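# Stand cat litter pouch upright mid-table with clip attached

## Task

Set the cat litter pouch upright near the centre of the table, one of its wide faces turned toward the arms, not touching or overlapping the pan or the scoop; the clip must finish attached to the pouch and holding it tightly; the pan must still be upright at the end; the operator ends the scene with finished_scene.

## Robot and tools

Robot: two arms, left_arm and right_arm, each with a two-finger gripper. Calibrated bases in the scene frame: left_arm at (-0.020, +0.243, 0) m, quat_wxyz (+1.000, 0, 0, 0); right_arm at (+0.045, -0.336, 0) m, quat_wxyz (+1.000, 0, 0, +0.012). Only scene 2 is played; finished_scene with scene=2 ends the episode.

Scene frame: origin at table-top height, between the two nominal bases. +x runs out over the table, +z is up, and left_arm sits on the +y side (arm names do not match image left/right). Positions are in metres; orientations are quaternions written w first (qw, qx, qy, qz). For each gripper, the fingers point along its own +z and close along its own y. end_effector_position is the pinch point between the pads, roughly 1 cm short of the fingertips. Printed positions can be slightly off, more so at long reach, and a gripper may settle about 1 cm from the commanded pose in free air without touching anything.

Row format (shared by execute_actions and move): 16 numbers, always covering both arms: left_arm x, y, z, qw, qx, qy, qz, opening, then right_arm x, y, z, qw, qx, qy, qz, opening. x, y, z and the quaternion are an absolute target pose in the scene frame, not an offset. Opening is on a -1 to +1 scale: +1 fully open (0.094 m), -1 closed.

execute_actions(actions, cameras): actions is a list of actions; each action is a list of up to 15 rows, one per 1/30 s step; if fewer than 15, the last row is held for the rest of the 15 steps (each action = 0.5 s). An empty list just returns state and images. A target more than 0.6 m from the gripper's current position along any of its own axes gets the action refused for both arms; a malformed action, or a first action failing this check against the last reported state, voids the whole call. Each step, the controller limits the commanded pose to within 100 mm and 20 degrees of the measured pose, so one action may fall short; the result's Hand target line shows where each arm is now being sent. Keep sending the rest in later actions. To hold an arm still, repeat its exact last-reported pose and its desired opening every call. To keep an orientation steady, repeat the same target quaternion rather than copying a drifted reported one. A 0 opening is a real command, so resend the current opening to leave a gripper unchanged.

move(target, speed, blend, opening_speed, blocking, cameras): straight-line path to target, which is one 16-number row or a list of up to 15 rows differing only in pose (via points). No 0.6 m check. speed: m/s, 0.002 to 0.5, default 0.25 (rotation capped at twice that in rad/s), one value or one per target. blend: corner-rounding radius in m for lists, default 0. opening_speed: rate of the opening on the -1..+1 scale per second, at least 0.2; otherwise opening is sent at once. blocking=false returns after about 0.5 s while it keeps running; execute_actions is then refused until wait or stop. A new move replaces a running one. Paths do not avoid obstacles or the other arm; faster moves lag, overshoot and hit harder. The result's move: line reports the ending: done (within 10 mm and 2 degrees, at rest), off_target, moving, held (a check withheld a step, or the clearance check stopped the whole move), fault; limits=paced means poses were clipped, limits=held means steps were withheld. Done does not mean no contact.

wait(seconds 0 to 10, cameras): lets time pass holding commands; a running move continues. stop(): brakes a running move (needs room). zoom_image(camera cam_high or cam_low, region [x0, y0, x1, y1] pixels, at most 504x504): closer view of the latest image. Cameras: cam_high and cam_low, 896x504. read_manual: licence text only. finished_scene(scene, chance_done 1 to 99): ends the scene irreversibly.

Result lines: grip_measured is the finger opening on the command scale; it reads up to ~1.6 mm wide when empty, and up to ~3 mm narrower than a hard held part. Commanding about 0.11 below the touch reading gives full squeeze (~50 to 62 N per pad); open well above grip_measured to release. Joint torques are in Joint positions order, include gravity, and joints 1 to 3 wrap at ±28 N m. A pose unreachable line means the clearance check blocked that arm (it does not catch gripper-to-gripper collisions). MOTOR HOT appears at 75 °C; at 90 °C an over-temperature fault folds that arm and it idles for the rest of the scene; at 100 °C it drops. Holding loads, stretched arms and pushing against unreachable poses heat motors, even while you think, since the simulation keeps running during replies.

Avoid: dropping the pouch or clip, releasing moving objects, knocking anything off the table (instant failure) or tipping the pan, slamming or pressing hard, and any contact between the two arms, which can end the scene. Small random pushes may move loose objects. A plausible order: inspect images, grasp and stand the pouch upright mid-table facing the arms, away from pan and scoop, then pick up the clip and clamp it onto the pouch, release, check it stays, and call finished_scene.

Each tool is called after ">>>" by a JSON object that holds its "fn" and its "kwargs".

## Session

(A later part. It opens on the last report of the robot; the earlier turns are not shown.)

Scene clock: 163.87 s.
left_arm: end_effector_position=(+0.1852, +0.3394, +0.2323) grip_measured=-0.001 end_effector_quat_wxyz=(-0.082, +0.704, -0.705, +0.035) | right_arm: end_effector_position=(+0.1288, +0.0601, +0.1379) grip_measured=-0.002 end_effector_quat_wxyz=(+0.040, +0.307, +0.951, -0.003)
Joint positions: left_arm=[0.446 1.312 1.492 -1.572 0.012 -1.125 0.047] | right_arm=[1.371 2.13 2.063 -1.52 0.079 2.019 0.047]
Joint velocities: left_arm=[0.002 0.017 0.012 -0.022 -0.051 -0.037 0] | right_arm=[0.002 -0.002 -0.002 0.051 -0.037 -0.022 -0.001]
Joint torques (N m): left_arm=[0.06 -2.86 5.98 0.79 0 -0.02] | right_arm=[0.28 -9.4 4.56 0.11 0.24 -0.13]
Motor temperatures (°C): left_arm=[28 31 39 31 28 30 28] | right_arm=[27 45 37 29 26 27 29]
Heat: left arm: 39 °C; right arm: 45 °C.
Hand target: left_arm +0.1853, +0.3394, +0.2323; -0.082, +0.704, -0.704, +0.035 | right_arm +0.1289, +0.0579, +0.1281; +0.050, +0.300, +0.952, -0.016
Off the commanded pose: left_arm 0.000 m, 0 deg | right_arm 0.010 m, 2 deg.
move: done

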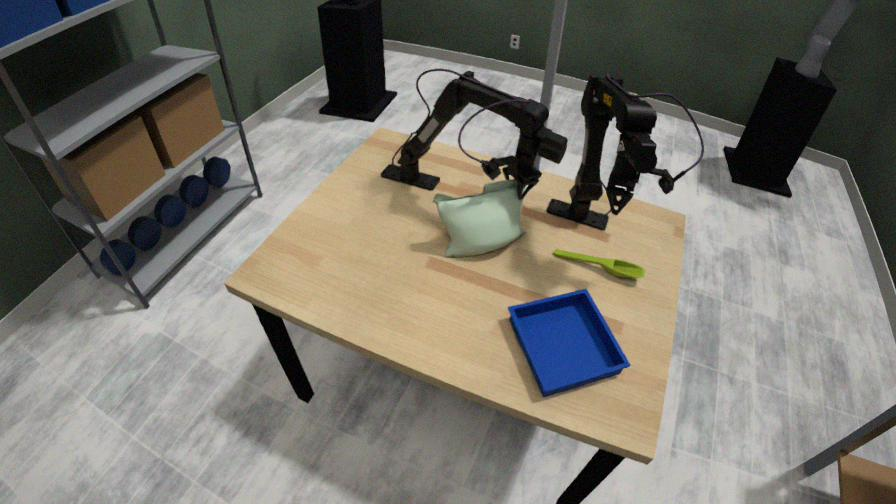

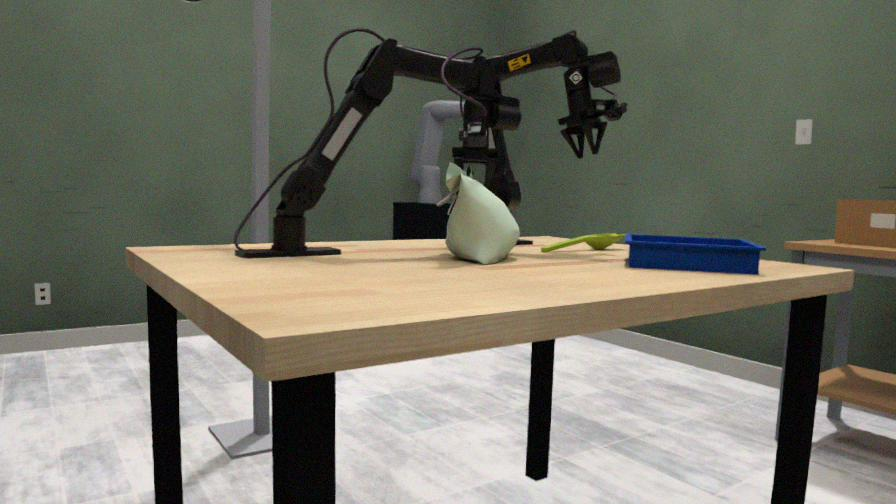

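>>> {"fn": "move", "kwargs": {"target": [[0.1853, 0.3394, 0.2323, -0.082, 0.704, -0.704, 0.035, 0.0, 0.1280, 0.0570, 0.2050, 0.0499, 0.3003, 0.9524, -0.0157, 0.0], [0.1853, 0.3394, 0.2323, -0.082, 0.704, -0.704, 0.035, 0.0, 0.0600, -0.0500, 0.2400, 0.0499, 0.3003, 0.9524, -0.0157, 0.0]], "speed": [0.07, 0.2], "cameras": ["cam_low", "cam_high"]}}

>>> {"fn": "zoom_image", "kwargs": {"camera": "cam_low", "region": [400, 140, 580, 300]}}

>>> {"fn": "zoom_image", "kwargs": {"camera": "cam_high", "region": [390, 140, 530, 280]}}

Scene clock: 166.47 s.
left_arm: end_effector_position=(+0.1852, +0.3394, +0.2323) grip_measured=-0.001 end_effector_quat_wxyz=(-0.082, +0.704, -0.705, +0.035) | right_arm: end_effector_position=(+0.0592, -0.0437, +0.2449) grip_measured=-0.002 end_effector_quat_wxyz=(+0.001, +0.268, +0.957, +0.109)
Joint positions: left_arm=[0.446 1.312 1.492 -1.572 0.012 -1.125 0.047] | right_arm=[1.53 1.538 1.728 -1.55 0.058 2.093 0.047]
Joint velocities: left_arm=[0.007 -0.017 0.017 -0.037 -0.037 -0.022 -0.001] | right_arm=[-0.002 -0.012 0.012 -0.007 -0.037 -0.081 0]
Joint torques (N m): left_arm=[0.06 -2.8 6.02 0.75 -0.02 0.02] | right_arm=[0.55 -5.86 4.26 0.43 0.01 0.02]
Motor temperatures (°C): left_arm=[28 31 39 31 28 30 28] | right_arm=[27 45 37 29 26 27 29]
Heat: left arm: 39 °C; right arm: 45 °C.
Hand target: left_arm +0.1853, +0.3394, +0.2323; -0.082, +0.704, -0.704, +0.035 | right_arm +0.0577, -0.0493, +0.2410; +0.004, +0.267, +0.959, +0.098
Off the commanded pose: left_arm 0.000 m, 0 deg | right_arm 0.008 m, 16 deg.
joint sent to its limit (right arm) — joint 4 (wrist pitch), lower limit; joint 6 (wrist roll), upper limit. The joint targets are off in orientation, not in position.
move: off_target (right_arm)

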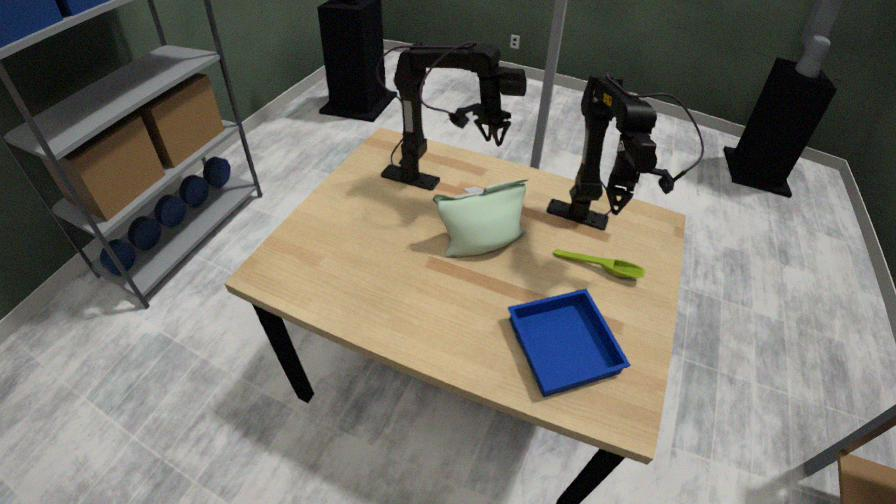

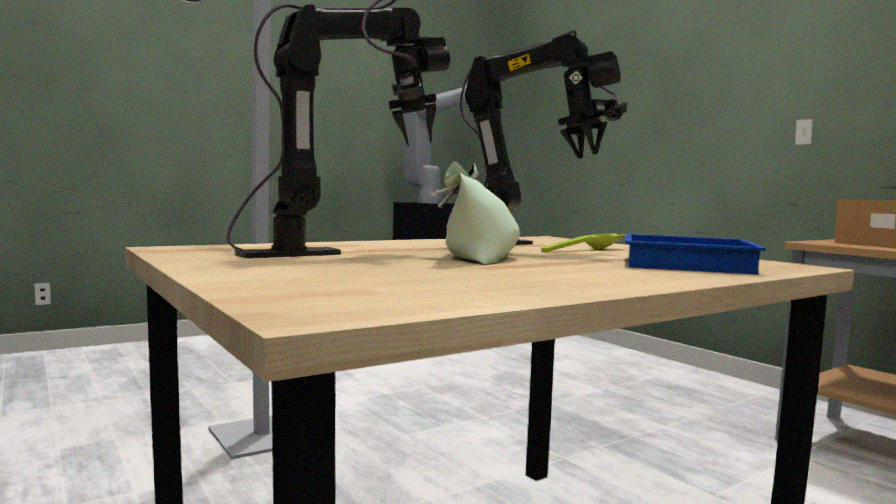

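Scaled by 2.800.

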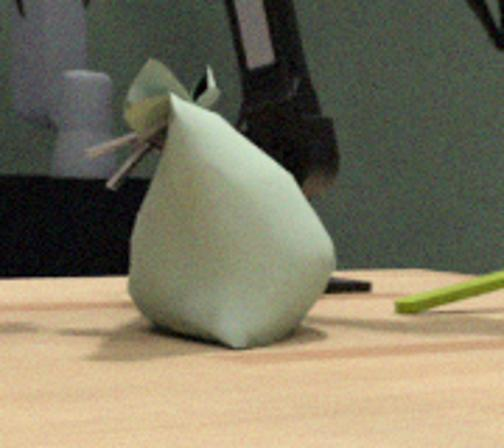

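Scaled by 3.600.

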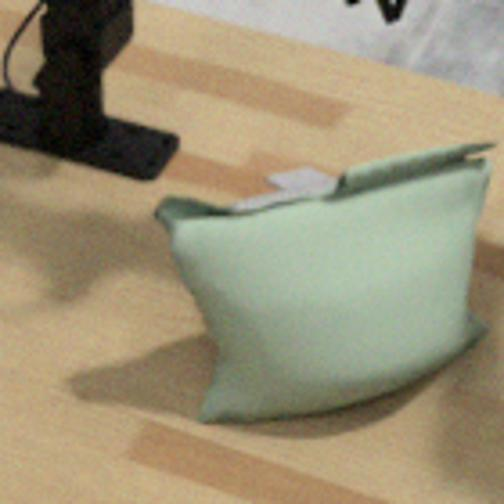

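>>> {"fn": "move", "kwargs": {"target": [[0.1853, 0.3394, 0.2323, -0.082, 0.704, -0.704, 0.035, 0.0, 0.0600, -0.0800, 0.2200, 0.0802, -0.3892, 0.9170, 0.0341, -0.95], [0.1853, 0.3394, 0.2323, -0.082, 0.704, -0.704, 0.035, 0.0, 0.0300, -0.0500, 0.1500, 0.3548, -0.8566, 0.3461, -0.1434, -0.95]], "speed": 0.25, "cameras": ["cam_low", "cam_high"]}}

>>> {"fn": "zoom_image", "kwargs": {"camera": "cam_high", "region": [390, 100, 560, 280]}}

Scene clock: 180.03 s.
left_arm: end_effector_position=(+0.1852, +0.3394, +0.2323) grip_measured=-0.001 end_effector_quat_wxyz=(-0.082, +0.704, -0.705, +0.035) | right_arm: end_effector_position=(+0.0277, -0.0499, +0.1467) grip_measured=-0.948 end_effector_quat_wxyz=(-0.339, +0.863, -0.345, +0.145)
Joint positions: left_arm=[0.446 1.312 1.492 -1.572 0.012 -1.125 0.047] | right_arm=[2.021 1.321 0.96 -0.927 0.711 -0.441 0.002]
Joint velocities: left_arm=[0.002 0.007 0.002 -0.007 -0.022 -0.081 0.001] | right_arm=[-0.002 -0.002 -0.002 -0.007 0.022 0.007 0]
Joint torques (N m): left_arm=[0.12 -2.82 6.12 0.76 -0.03 -0.01] | right_arm=[0.62 -5.6 4.89 0.73 0.59 0.02]
Motor temperatures (°C): left_arm=[28 31 39 31 28 30 28] | right_arm=[27 42 36 30 26 27 29]
Heat: left arm: 39 °C; right arm: 42 °C.
Hand target: left_arm +0.1853, +0.3394, +0.2323; -0.082, +0.704, -0.704, +0.035 | right_arm +0.0285, -0.0508, +0.1489; -0.350, +0.859, -0.346, +0.142
Off the commanded pose: left_arm 0.000 m, 0 deg | right_arm 0.004 m, 2 deg.
move: done

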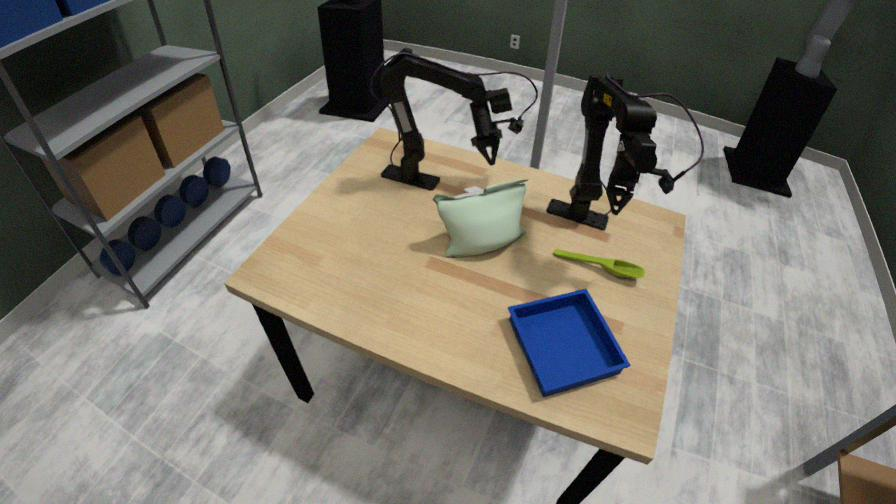

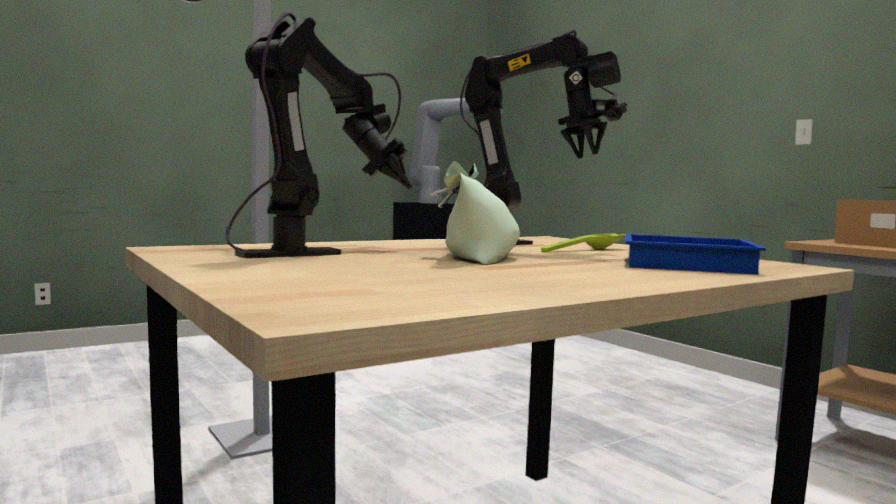

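Scaled by 2.800.

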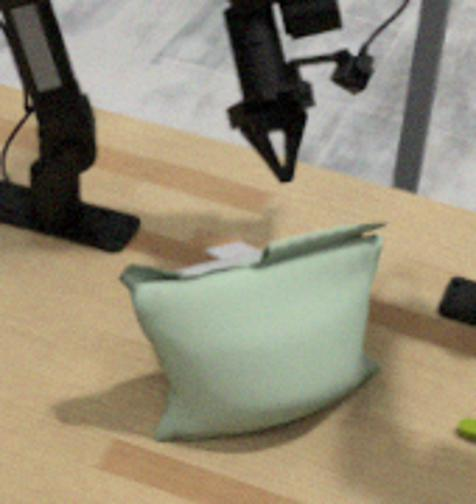

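>>> {"fn": "execute_actions", "kwargs": {"actions": []}}

Scene clock: 180.57 s.
left_arm: end_effector_position=(+0.1852, +0.3394, +0.2323) grip_measured=-0.001 end_effector_quat_wxyz=(-0.082, +0.704, -0.705, +0.035) | right_arm: end_effector_position=(+0.0277, -0.0499, +0.1466) grip_measured=-0.948 end_effector_quat_wxyz=(-0.339, +0.863, -0.345, +0.145)
Joint positions: left_arm=[0.446 1.312 1.492 -1.572 0.012 -1.125 0.047] | right_arm=[2.021 1.321 0.959 -0.927 0.711 -0.441 0.002]
Joint velocities: left_arm=[0.007 -0.027 0.022 0.037 -0.037 -0.007 -0.001] | right_arm=[0.002 -0.007 -0.002 0.022 0.037 0.037 0.001]
Joint torques (N m): left_arm=[0.08 -2.62 5.85 0.77 0 0.04] | right_arm=[0.55 -5.22 4.92 0.76 0.53 0.01]
Motor temperatures (°C): left_arm=[28 31 39 31 28 30 28] | right_arm=[27 42 36 30 26 27 29]
Heat: left arm: 39 °C; right arm: 42 °C.
Hand target: left_arm +0.1853, +0.3394, +0.2323; -0.082, +0.704, -0.704, +0.035 | right_arm +0.0286, -0.0509, +0.1487; -0.350, +0.859, -0.346, +0.142
Tool commands: left_gripper/opening=+0.0 right_gripper/opening=-0.95
Off the commanded pose: left_arm 0.000 m, 0 deg | right_arm 0.004 m, 2 deg.

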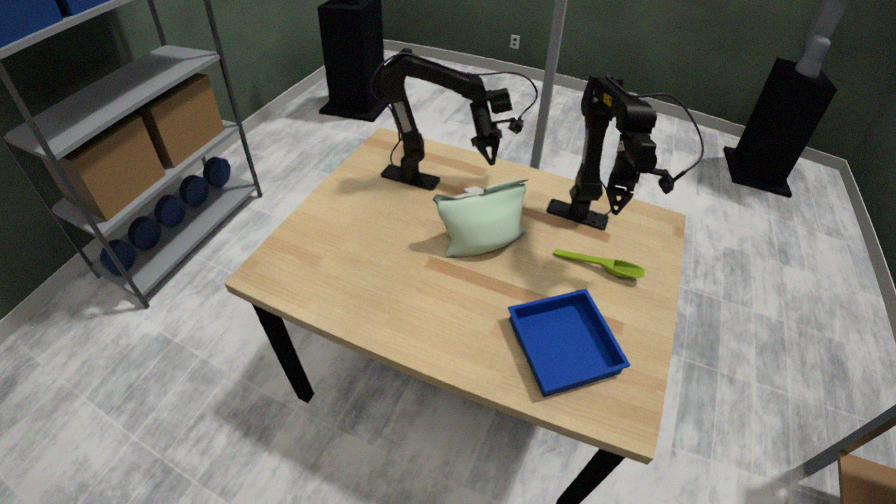

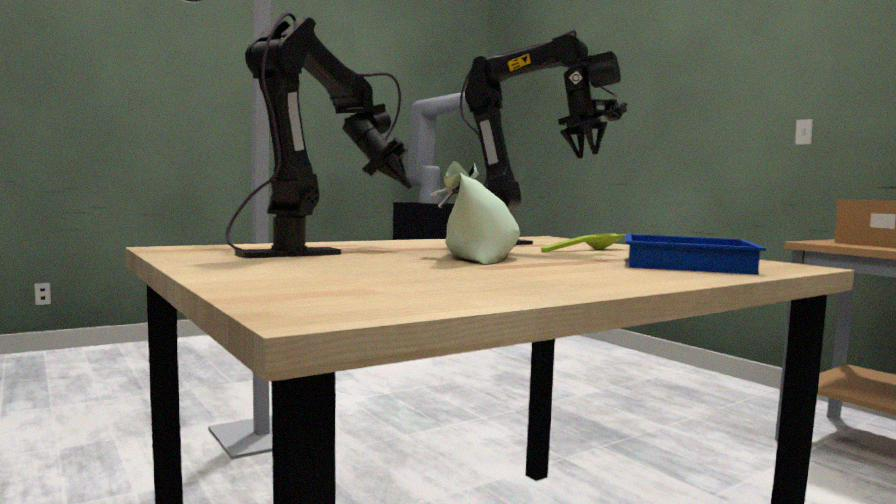

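>>> {"fn": "zoom_image", "kwargs": {"camera": "cam_high", "region": [380, 120, 660, 300]}}

>>> {"fn": "zoom_image", "kwargs": {"camera": "cam_low", "region": [320, 120, 600, 300]}}

Scaled by 1.800.

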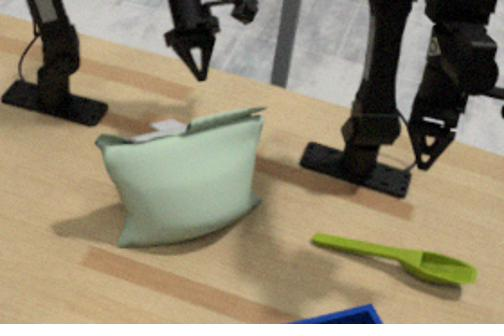

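Scaled by 1.800.

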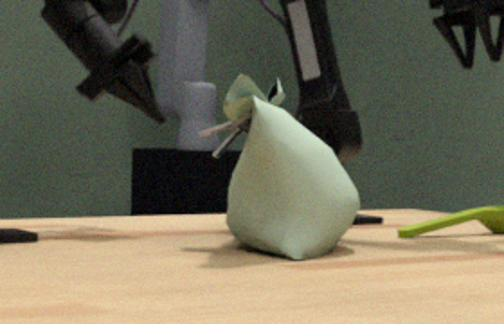

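>>> {"fn": "zoom_image", "kwargs": {"camera": "cam_high", "region": [420, 160, 560, 270]}}

>>> {"fn": "zoom_image", "kwargs": {"camera": "cam_low", "region": [410, 140, 550, 280]}}

Scaled by 3.600.

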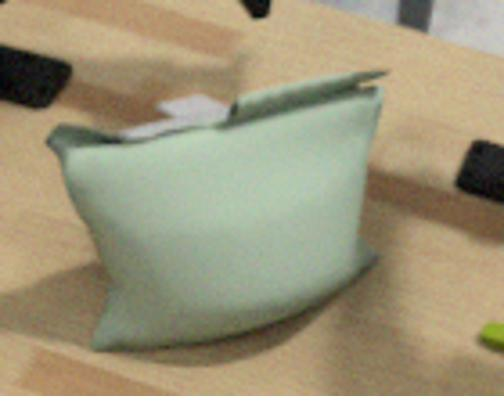

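Scaled by 3.600.

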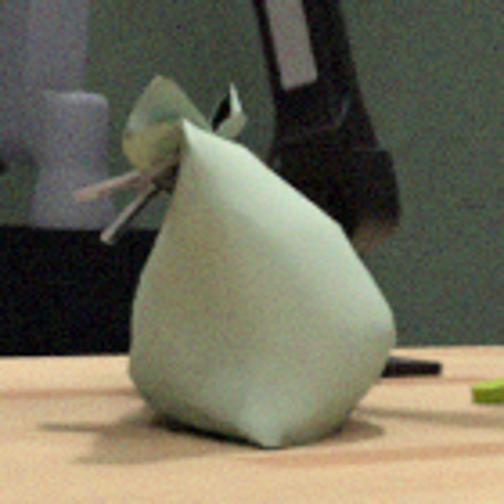

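>>> {"fn": "move", "kwargs": {"target": [[0.13, 0.22, 0.25, -0.12791, 0.19766, -0.97153, -0.02602, 0.3, 0.0286, -0.0509, 0.1487, -0.350, 0.859, -0.346, 0.142, -0.95], [0.078, 0.117, 0.243, -0.23997, -0.36185, -0.89559, 0.09696, 0.3, 0.0286, -0.0509, 0.1487, -0.350, 0.859, -0.346, 0.142, -0.95]], "speed": [0.5, 0.5], "blend": [0.03, 0]}}

Scene clock: 192.10 s.
left_arm: end_effector_position=(+0.0727, +0.1222, +0.2426) grip_measured=+0.299 end_effector_quat_wxyz=(+0.218, +0.368, +0.900, -0.080) | right_arm: end_effector_position=(+0.0277, -0.0498, +0.1467) grip_measured=-0.948 end_effector_quat_wxyz=(-0.340, +0.863, -0.345, +0.145)
Joint positions: left_arm=[-1.121 0.832 1.235 -1.534 -0.169 -0.307 0.061] | right_arm=[2.021 1.321 0.959 -0.926 0.711 -0.442 0.002]
Joint velocities: left_arm=[-0.002 -0.007 -0.017 -0.081 0.066 -0.051 0.001] | right_arm=[-0.007 -0.002 -0.007 -0.051 -0.022 0.007 -0.001]
Joint torques (N m): left_arm=[-0.23 0.46 4.78 1.42 -0.19 0.07] | right_arm=[0.59 -5.37 4.88 0.75 0.52 -0.02]
Motor temperatures (°C): left_arm=[28 31 38 31 28 30 28] | right_arm=[27 41 35 30 27 27 28]
Heat: left arm: 38 °C; right arm: 41 °C.
Hand target: left_arm +0.0740, +0.1220, +0.2423; +0.226, +0.369, +0.898, -0.082 | right_arm +0.0286, -0.0509, +0.1488; -0.350, +0.859, -0.346, +0.142
Off the commanded pose: left_arm 0.007 m, 3 deg | right_arm 0.002 m, 1 deg.
move: off_target (left_arm)

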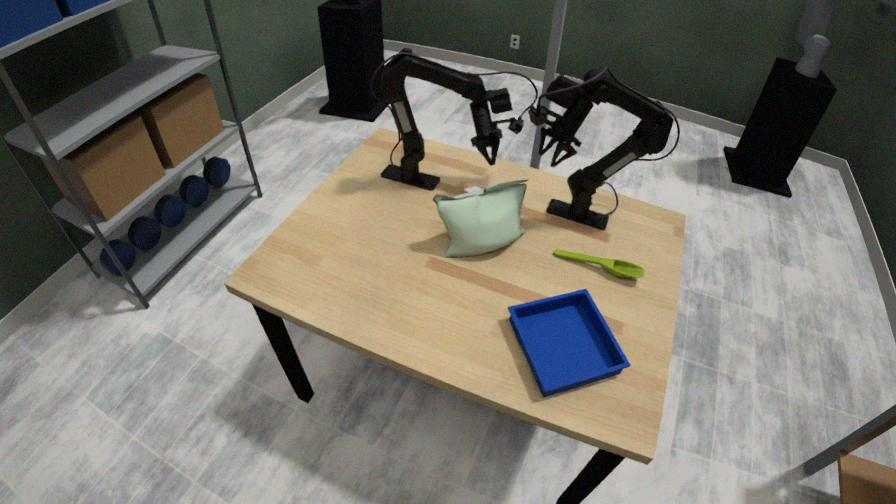

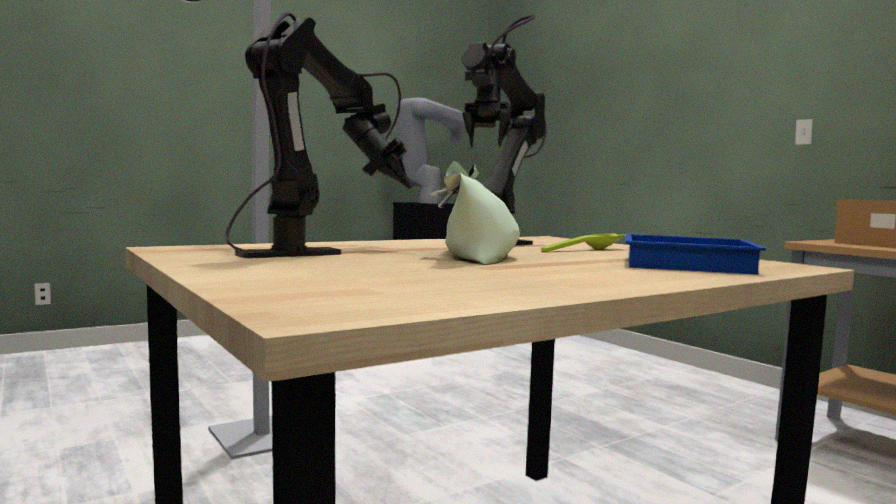

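>>> {"fn": "zoom_image", "kwargs": {"camera": "cam_high", "region": [470, 60, 650, 250]}}

>>> {"fn": "zoom_image", "kwargs": {"camera": "cam_low", "region": [400, 60, 560, 280]}}

Scaled by 2.653.

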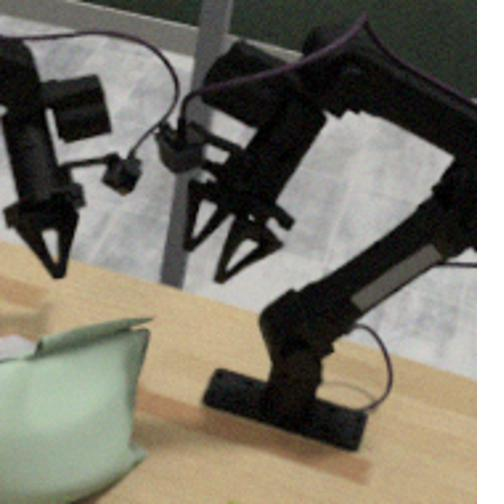

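Scaled by 2.291.

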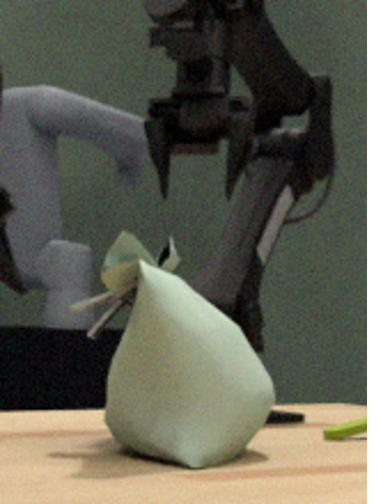

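>>> {"fn": "move", "kwargs": {"target": [0.121, 0.0684, 0.13, -0.23997, -0.36185, -0.89559, 0.09696, 0.3, 0.0286, -0.0509, 0.1487, -0.350, 0.859, -0.346, 0.142, -0.95], "speed": 0.12}}

>>> {"fn": "zoom_image", "kwargs": {"camera": "cam_high", "region": [420, 60, 600, 270]}}

>>> {"fn": "zoom_image", "kwargs": {"camera": "cam_low", "region": [400, 80, 560, 280]}}

Scene clock: 194.60 s.
left_arm: end_effector_position=(+0.1178, +0.0688, +0.1315) grip_measured=+0.299 end_effector_quat_wxyz=(+0.237, +0.363, +0.895, -0.100) | right_arm: end_effector_position=(+0.0277, -0.0498, +0.1467) grip_measured=-0.948 end_effector_quat_wxyz=(-0.340, +0.863, -0.345, +0.145)
Joint positions: left_arm=[-0.987 0.866 0.736 -0.929 -0.101 -0.189 0.061] | right_arm=[2.021 1.321 0.959 -0.926 0.711 -0.442 0.002]
Joint velocities: left_arm=[-0.012 -0.012 -0.032 0.007 0.037 -0.022 -0.001] | right_arm=[-0.002 -0.012 -0.012 0.022 0.022 -0.022 0]
Joint torques (N m): left_arm=[0.46 -0.21 6.09 1.5 -0.06 0.06] | right_arm=[0.64 -5.72 4.89 0.74 0.5 -0.04]
Motor temperatures (°C): left_arm=[28 31 38 31 28 30 28] | right_arm=[27 41 35 30 27 27 28]
Heat: left arm: 38 °C; right arm: 41 °C.
Hand target: left_arm +0.1198, +0.0686, +0.1292; +0.240, +0.362, +0.895, -0.099 | right_arm +0.0286, -0.0509, +0.1487; -0.350, +0.859, -0.346, +0.142
Off the commanded pose: left_arm 0.004 m, 0 deg | right_arm 0.002 m, 1 deg.
move: done

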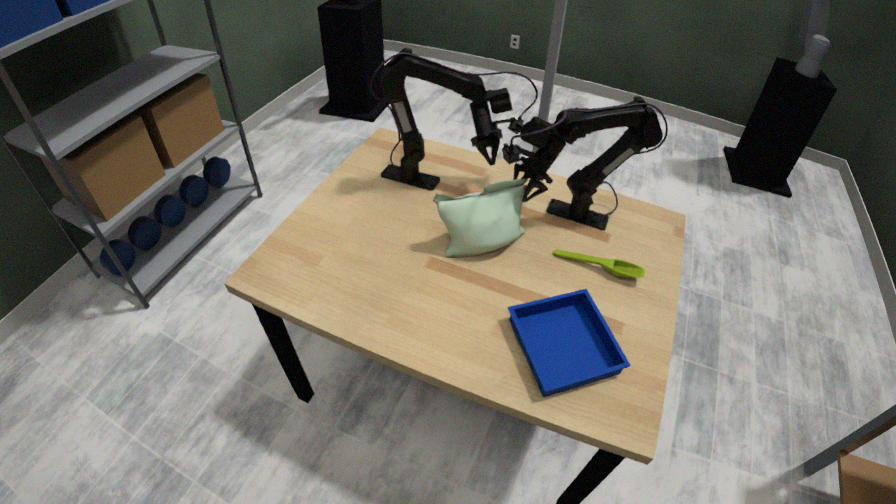

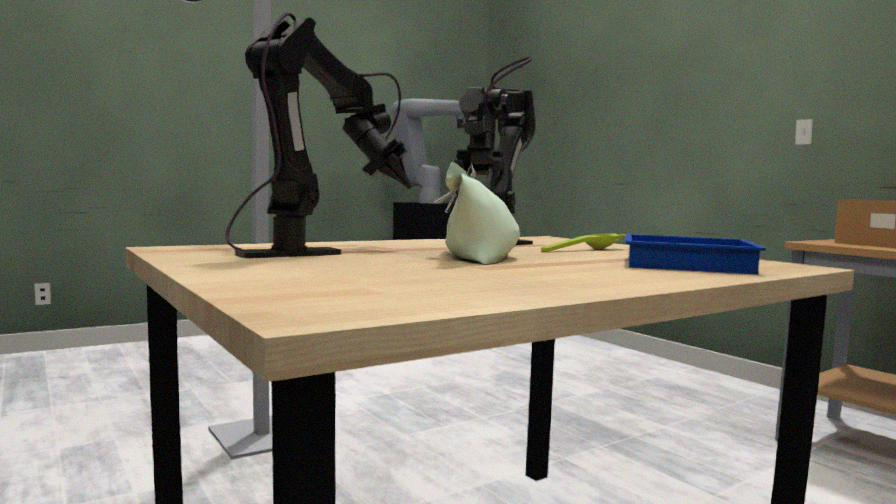

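Scaled by 2.400.

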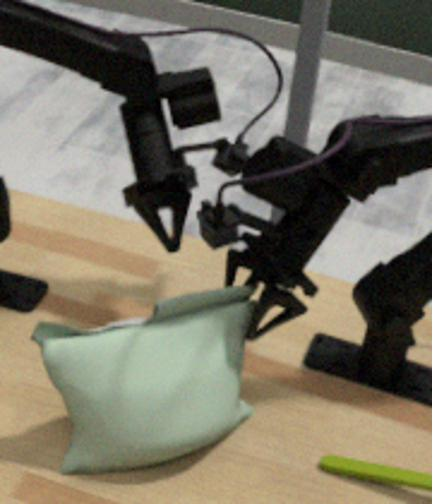

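Scaled by 2.520.

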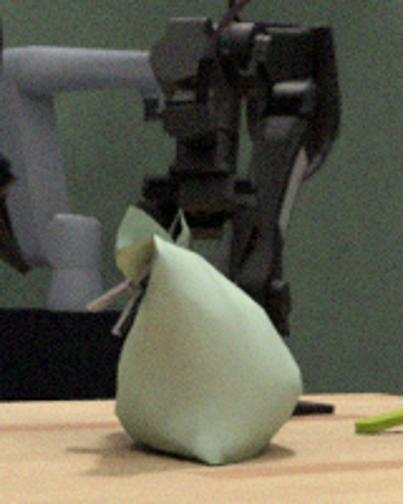

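>>> {"fn": "zoom_image", "kwargs": {"camera": "cam_high", "region": [490, 150, 570, 230]}}

>>> {"fn": "zoom_image", "kwargs": {"camera": "cam_low", "region": [430, 140, 510, 220]}}

Scaled by 6.300.

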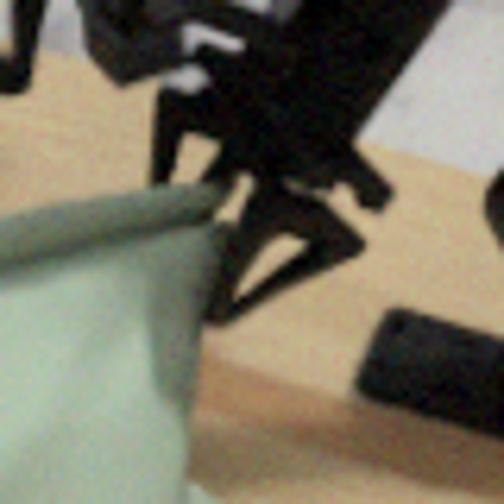

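Scaled by 6.300.

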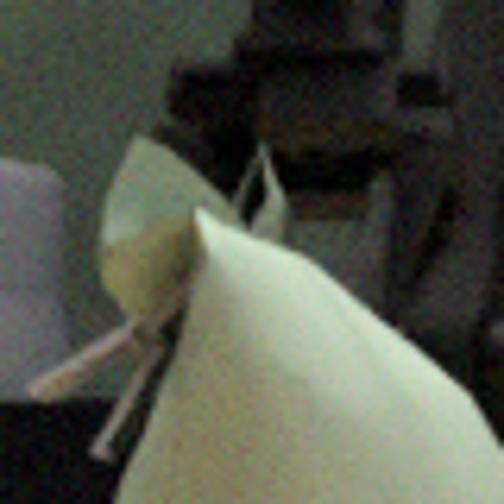

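>>> {"fn": "move", "kwargs": {"target": [0.130, 0.0605, 0.126, -0.23997, -0.36185, -0.89559, 0.09696, 0.3, 0.0286, -0.0509, 0.1487, -0.350, 0.859, -0.346, 0.142, -0.95], "speed": 0.1}}

>>> {"fn": "zoom_image", "kwargs": {"camera": "cam_high", "region": [490, 150, 570, 230]}}

>>> {"fn": "zoom_image", "kwargs": {"camera": "cam_low", "region": [430, 140, 510, 220]}}

Scene clock: 196.33 s.
left_arm: end_effector_position=(+0.1268, +0.0615, +0.1256) grip_measured=+0.299 end_effector_quat_wxyz=(+0.235, +0.364, +0.896, -0.096) | right_arm: end_effector_position=(+0.0277, -0.0498, +0.1467) grip_measured=-0.948 end_effector_quat_wxyz=(-0.340, +0.863, -0.345, +0.145)
Joint positions: left_arm=[-0.966 0.923 0.736 -0.879 -0.094 -0.171 0.061] | right_arm=[2.021 1.321 0.959 -0.926 0.711 -0.442 0.002]
Joint velocities: left_arm=[-0.012 0.012 -0.012 0.051 -0.007 -0.066 0.001] | right_arm=[0.002 0.002 -0.007 -0.007 -0.007 -0.051 -0.001]
Joint torques (N m): left_arm=[0.69 -0.58 6.82 1.44 -0.04 0.11] | right_arm=[0.54 -5.41 5.26 0.75 0.49 0.01]
Motor temperatures (°C): left_arm=[28 31 38 32 28 30 28] | right_arm=[27 41 35 30 27 27 28]
Heat: left arm: 38 °C; right arm: 41 °C.
Hand target: left_arm +0.1298, +0.0604, +0.1259; +0.240, +0.362, +0.896, -0.097 | right_arm +0.0286, -0.0509, +0.1487; -0.350, +0.859, -0.346, +0.142
Off the commanded pose: left_arm 0.003 m, 1 deg | right_arm 0.002 m, 1 deg.
move: done

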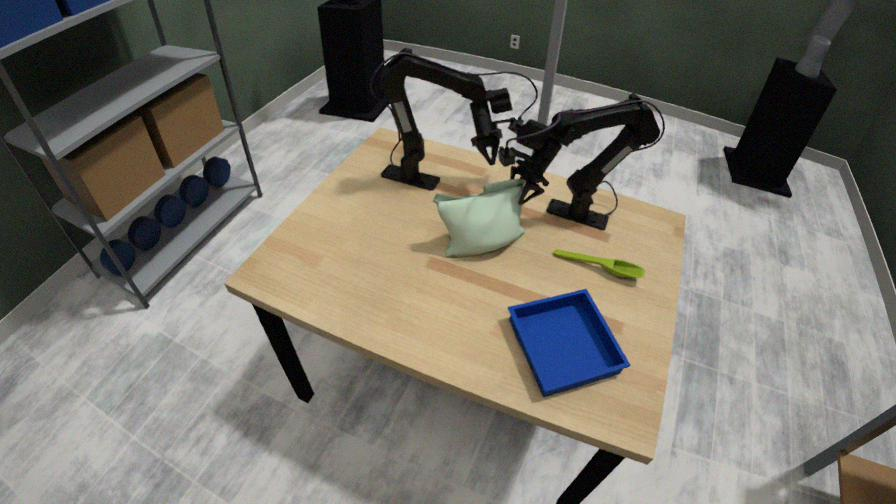

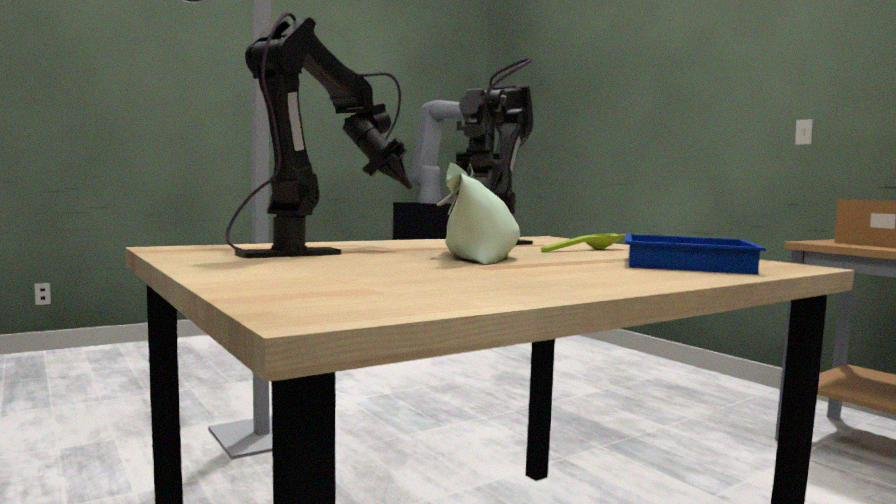

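Scaled by 6.300.

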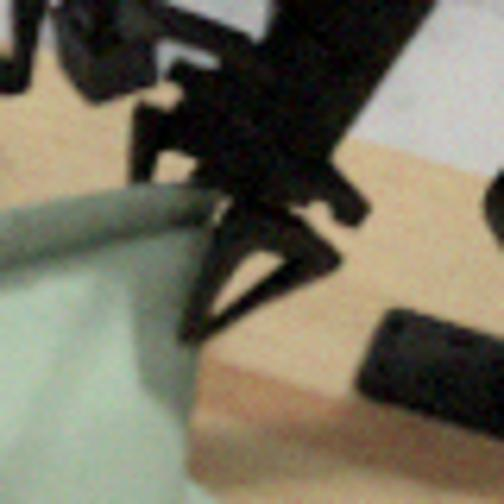

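Scaled by 6.300.

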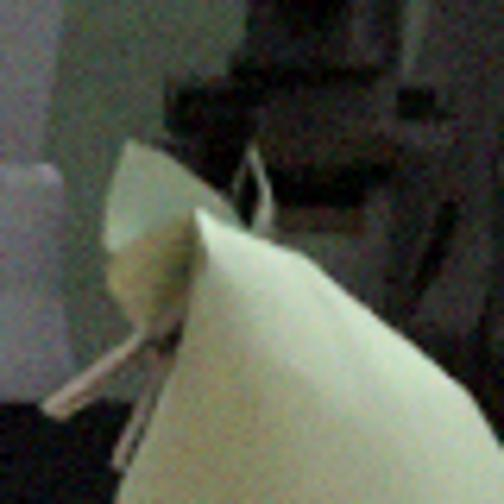

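>>> {"fn": "move", "kwargs": {"target": [0.130, 0.0605, 0.126, -0.23997, -0.36185, -0.89559, 0.09696, -0.84, 0.0286, -0.0509, 0.1487, -0.350, 0.859, -0.346, 0.142, -0.95], "speed": 0.1, "opening_speed": 1.5}}

>>> {"fn": "zoom_image", "kwargs": {"camera": "cam_high", "region": [490, 150, 570, 230]}}

>>> {"fn": "zoom_image", "kwargs": {"camera": "cam_low", "region": [430, 140, 510, 220]}}

Scene clock: 197.47 s.
left_arm: end_effector_position=(+0.1261, +0.0601, +0.1259) grip_measured=-0.794 end_effector_quat_wxyz=(+0.234, +0.366, +0.895, -0.100) | right_arm: end_effector_position=(+0.0277, -0.0498, +0.1467) grip_measured=-0.948 end_effector_quat_wxyz=(-0.340, +0.863, -0.345, +0.145)
Joint positions: left_arm=[-0.966 0.923 0.736 -0.875 -0.086 -0.169 0.01] | right_arm=[2.021 1.321 0.959 -0.926 0.711 -0.442 0.002]
Joint velocities: left_arm=[-0.002 0.007 0.007 -0.022 -0.066 -0.022 -0.001] | right_arm=[-0.012 -0.007 0.012 -0.007 -0.051 0.037 -0.002]
Joint torques (N m): left_arm=[0.64 -0.61 6.63 1.43 -0.19 0.06] | right_arm=[0.4 -5.67 5.12 0.78 0.55 0.03]
Motor temperatures (°C): left_arm=[28 31 38 32 28 30 28] | right_arm=[27 41 35 30 27 27 28]
Heat: left arm: 38 °C; right arm: 41 °C.
Hand target: left_arm +0.1300, +0.0604, +0.1260; +0.240, +0.362, +0.896, -0.097 | right_arm +0.0286, -0.0509, +0.1487; -0.350, +0.859, -0.346, +0.142
Off the commanded pose: left_arm 0.004 m, 1 deg | right_arm 0.002 m, 1 deg.
move: done

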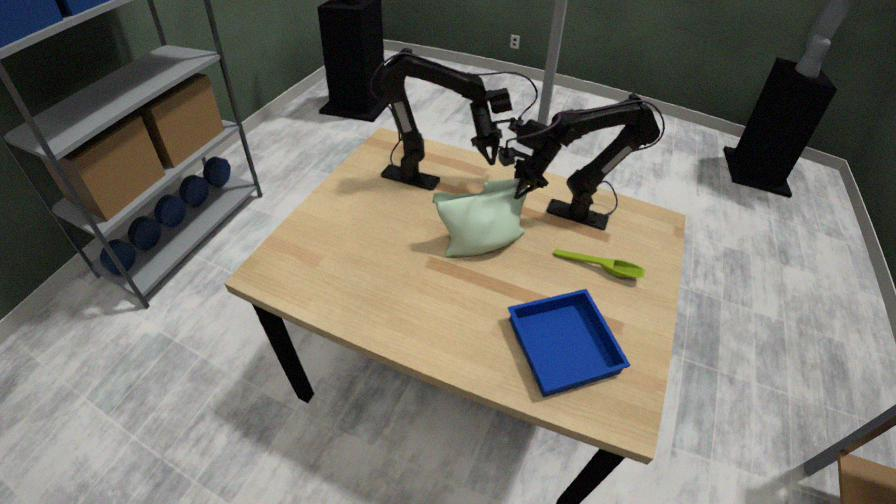

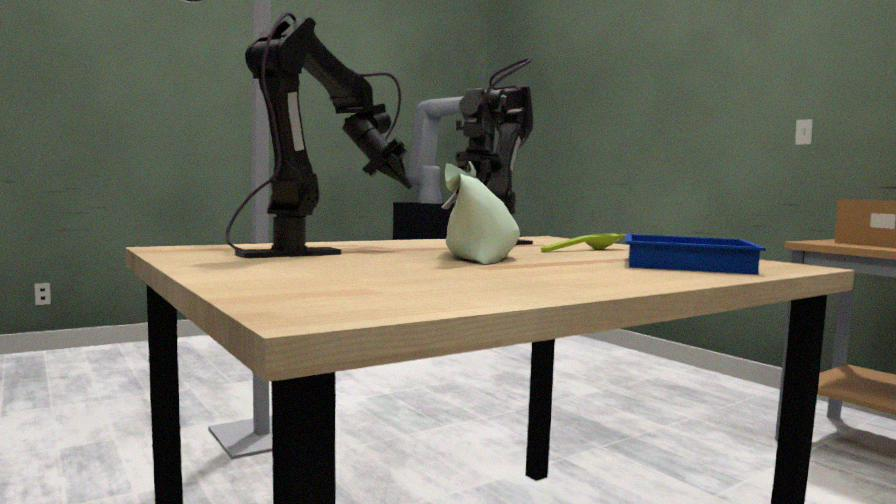

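Scaled by 6.300.

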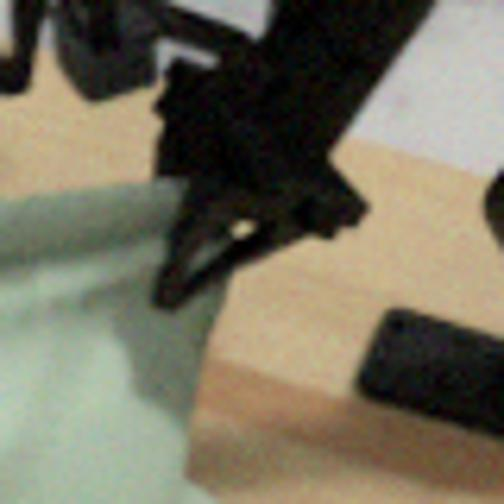

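Scaled by 6.300.

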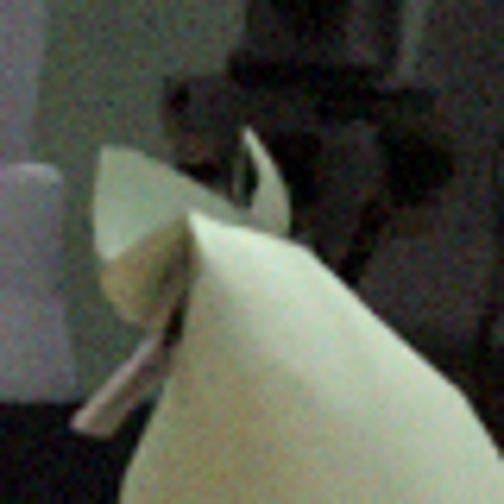

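>>> {"fn": "move", "kwargs": {"target": [[0.130, 0.0605, 0.150, -0.23997, -0.36185, -0.89559, 0.09696, -0.87, 0.0286, -0.0509, 0.1487, -0.350, 0.859, -0.346, 0.142, -0.95], [0.154, 0.085, 0.158, -0.22853, -0.45348, -0.85287, 0.12151, -0.87, 0.0286, -0.0509, 0.1487, -0.350, 0.859, -0.346, 0.142, -0.95]], "speed": [0.08, 0.06], "blend": [0.01, 0]}}

>>> {"fn": "zoom_image", "kwargs": {"camera": "cam_high", "region": [420, 140, 560, 280]}}

>>> {"fn": "zoom_image", "kwargs": {"camera": "cam_low", "region": [410, 140, 550, 280]}}

Scene clock: 200.67 s.
left_arm: end_effector_position=(+0.1449, +0.0905, +0.1371) grip_measured=-0.794 end_effector_quat_wxyz=(+0.196, +0.452, +0.862, -0.117) | right_arm: end_effector_position=(+0.0277, -0.0498, +0.1467) grip_measured=-0.948 end_effector_quat_wxyz=(-0.340, +0.863, -0.345, +0.145)
Joint positions: left_arm=[-0.607 0.964 0.824 -1.004 0.181 0.32 0.01] | right_arm=[2.021 1.321 0.959 -0.926 0.711 -0.442 0.002]
Joint velocities: left_arm=[0.002 -0.007 -0.012 -0.051 -0.066 0.022 0] | right_arm=[-0.012 -0.007 0.012 -0.066 -0.022 0.007 0]
Joint torques (N m): left_arm=[0.77 -1.81 11.26 1.27 0.24 0.12] | right_arm=[0.42 -5.5 4.88 0.74 0.54 0]
Motor temperatures (°C): left_arm=[28 31 39 32 28 30 28] | right_arm=[27 41 35 30 27 27 28]
Heat: left arm: 39 °C; right arm: 41 °C.
Hand target: left_arm +0.1535, +0.0839, +0.1587; +0.229, +0.452, +0.853, -0.126 | right_arm +0.0286, -0.0509, +0.1487; -0.350, +0.859, -0.346, +0.142
Off the commanded pose: left_arm 0.023 m, 4 deg | right_arm 0.002 m, 1 deg.
move: off_target (left_arm)

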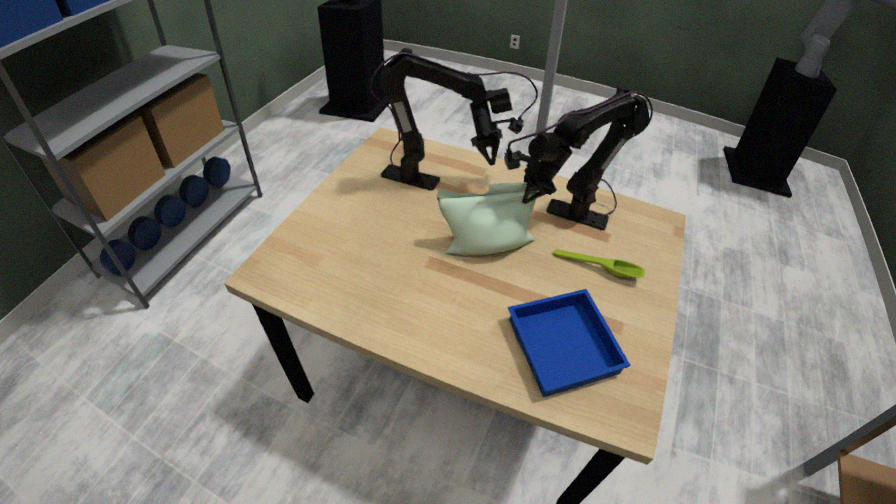

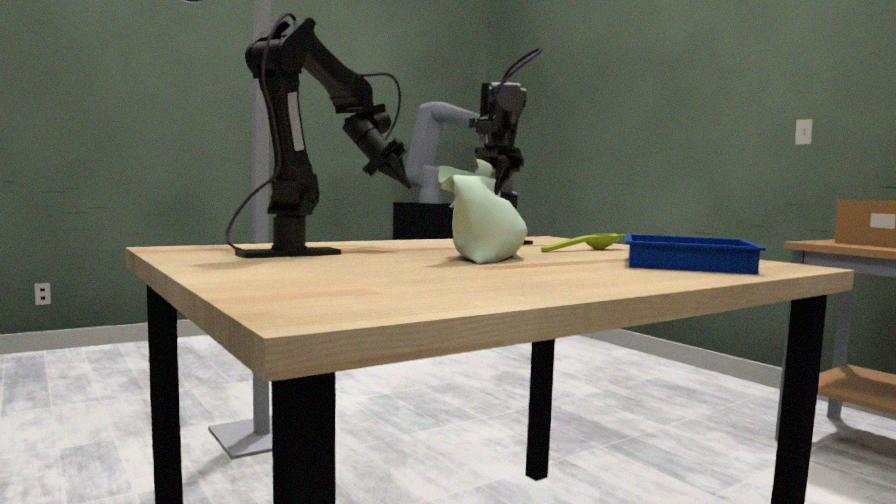

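Scaled by 3.600.

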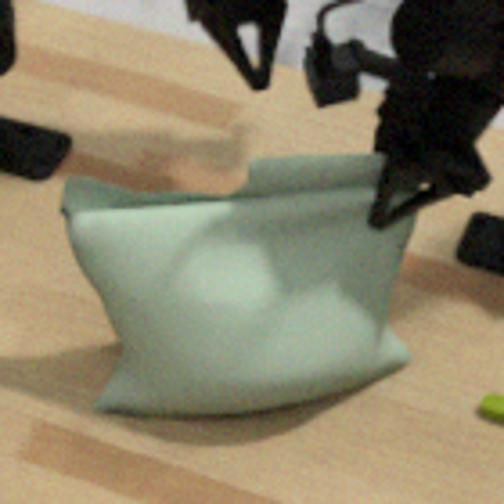

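Scaled by 3.600.

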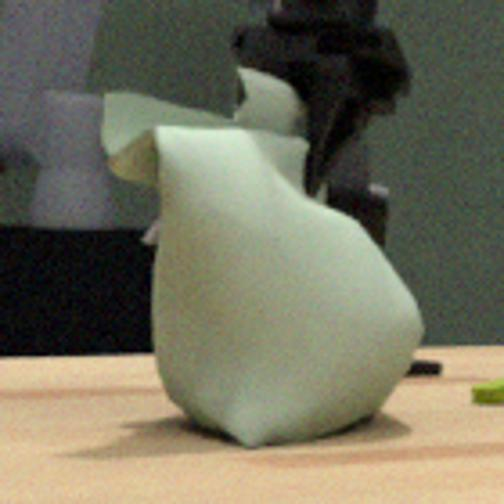

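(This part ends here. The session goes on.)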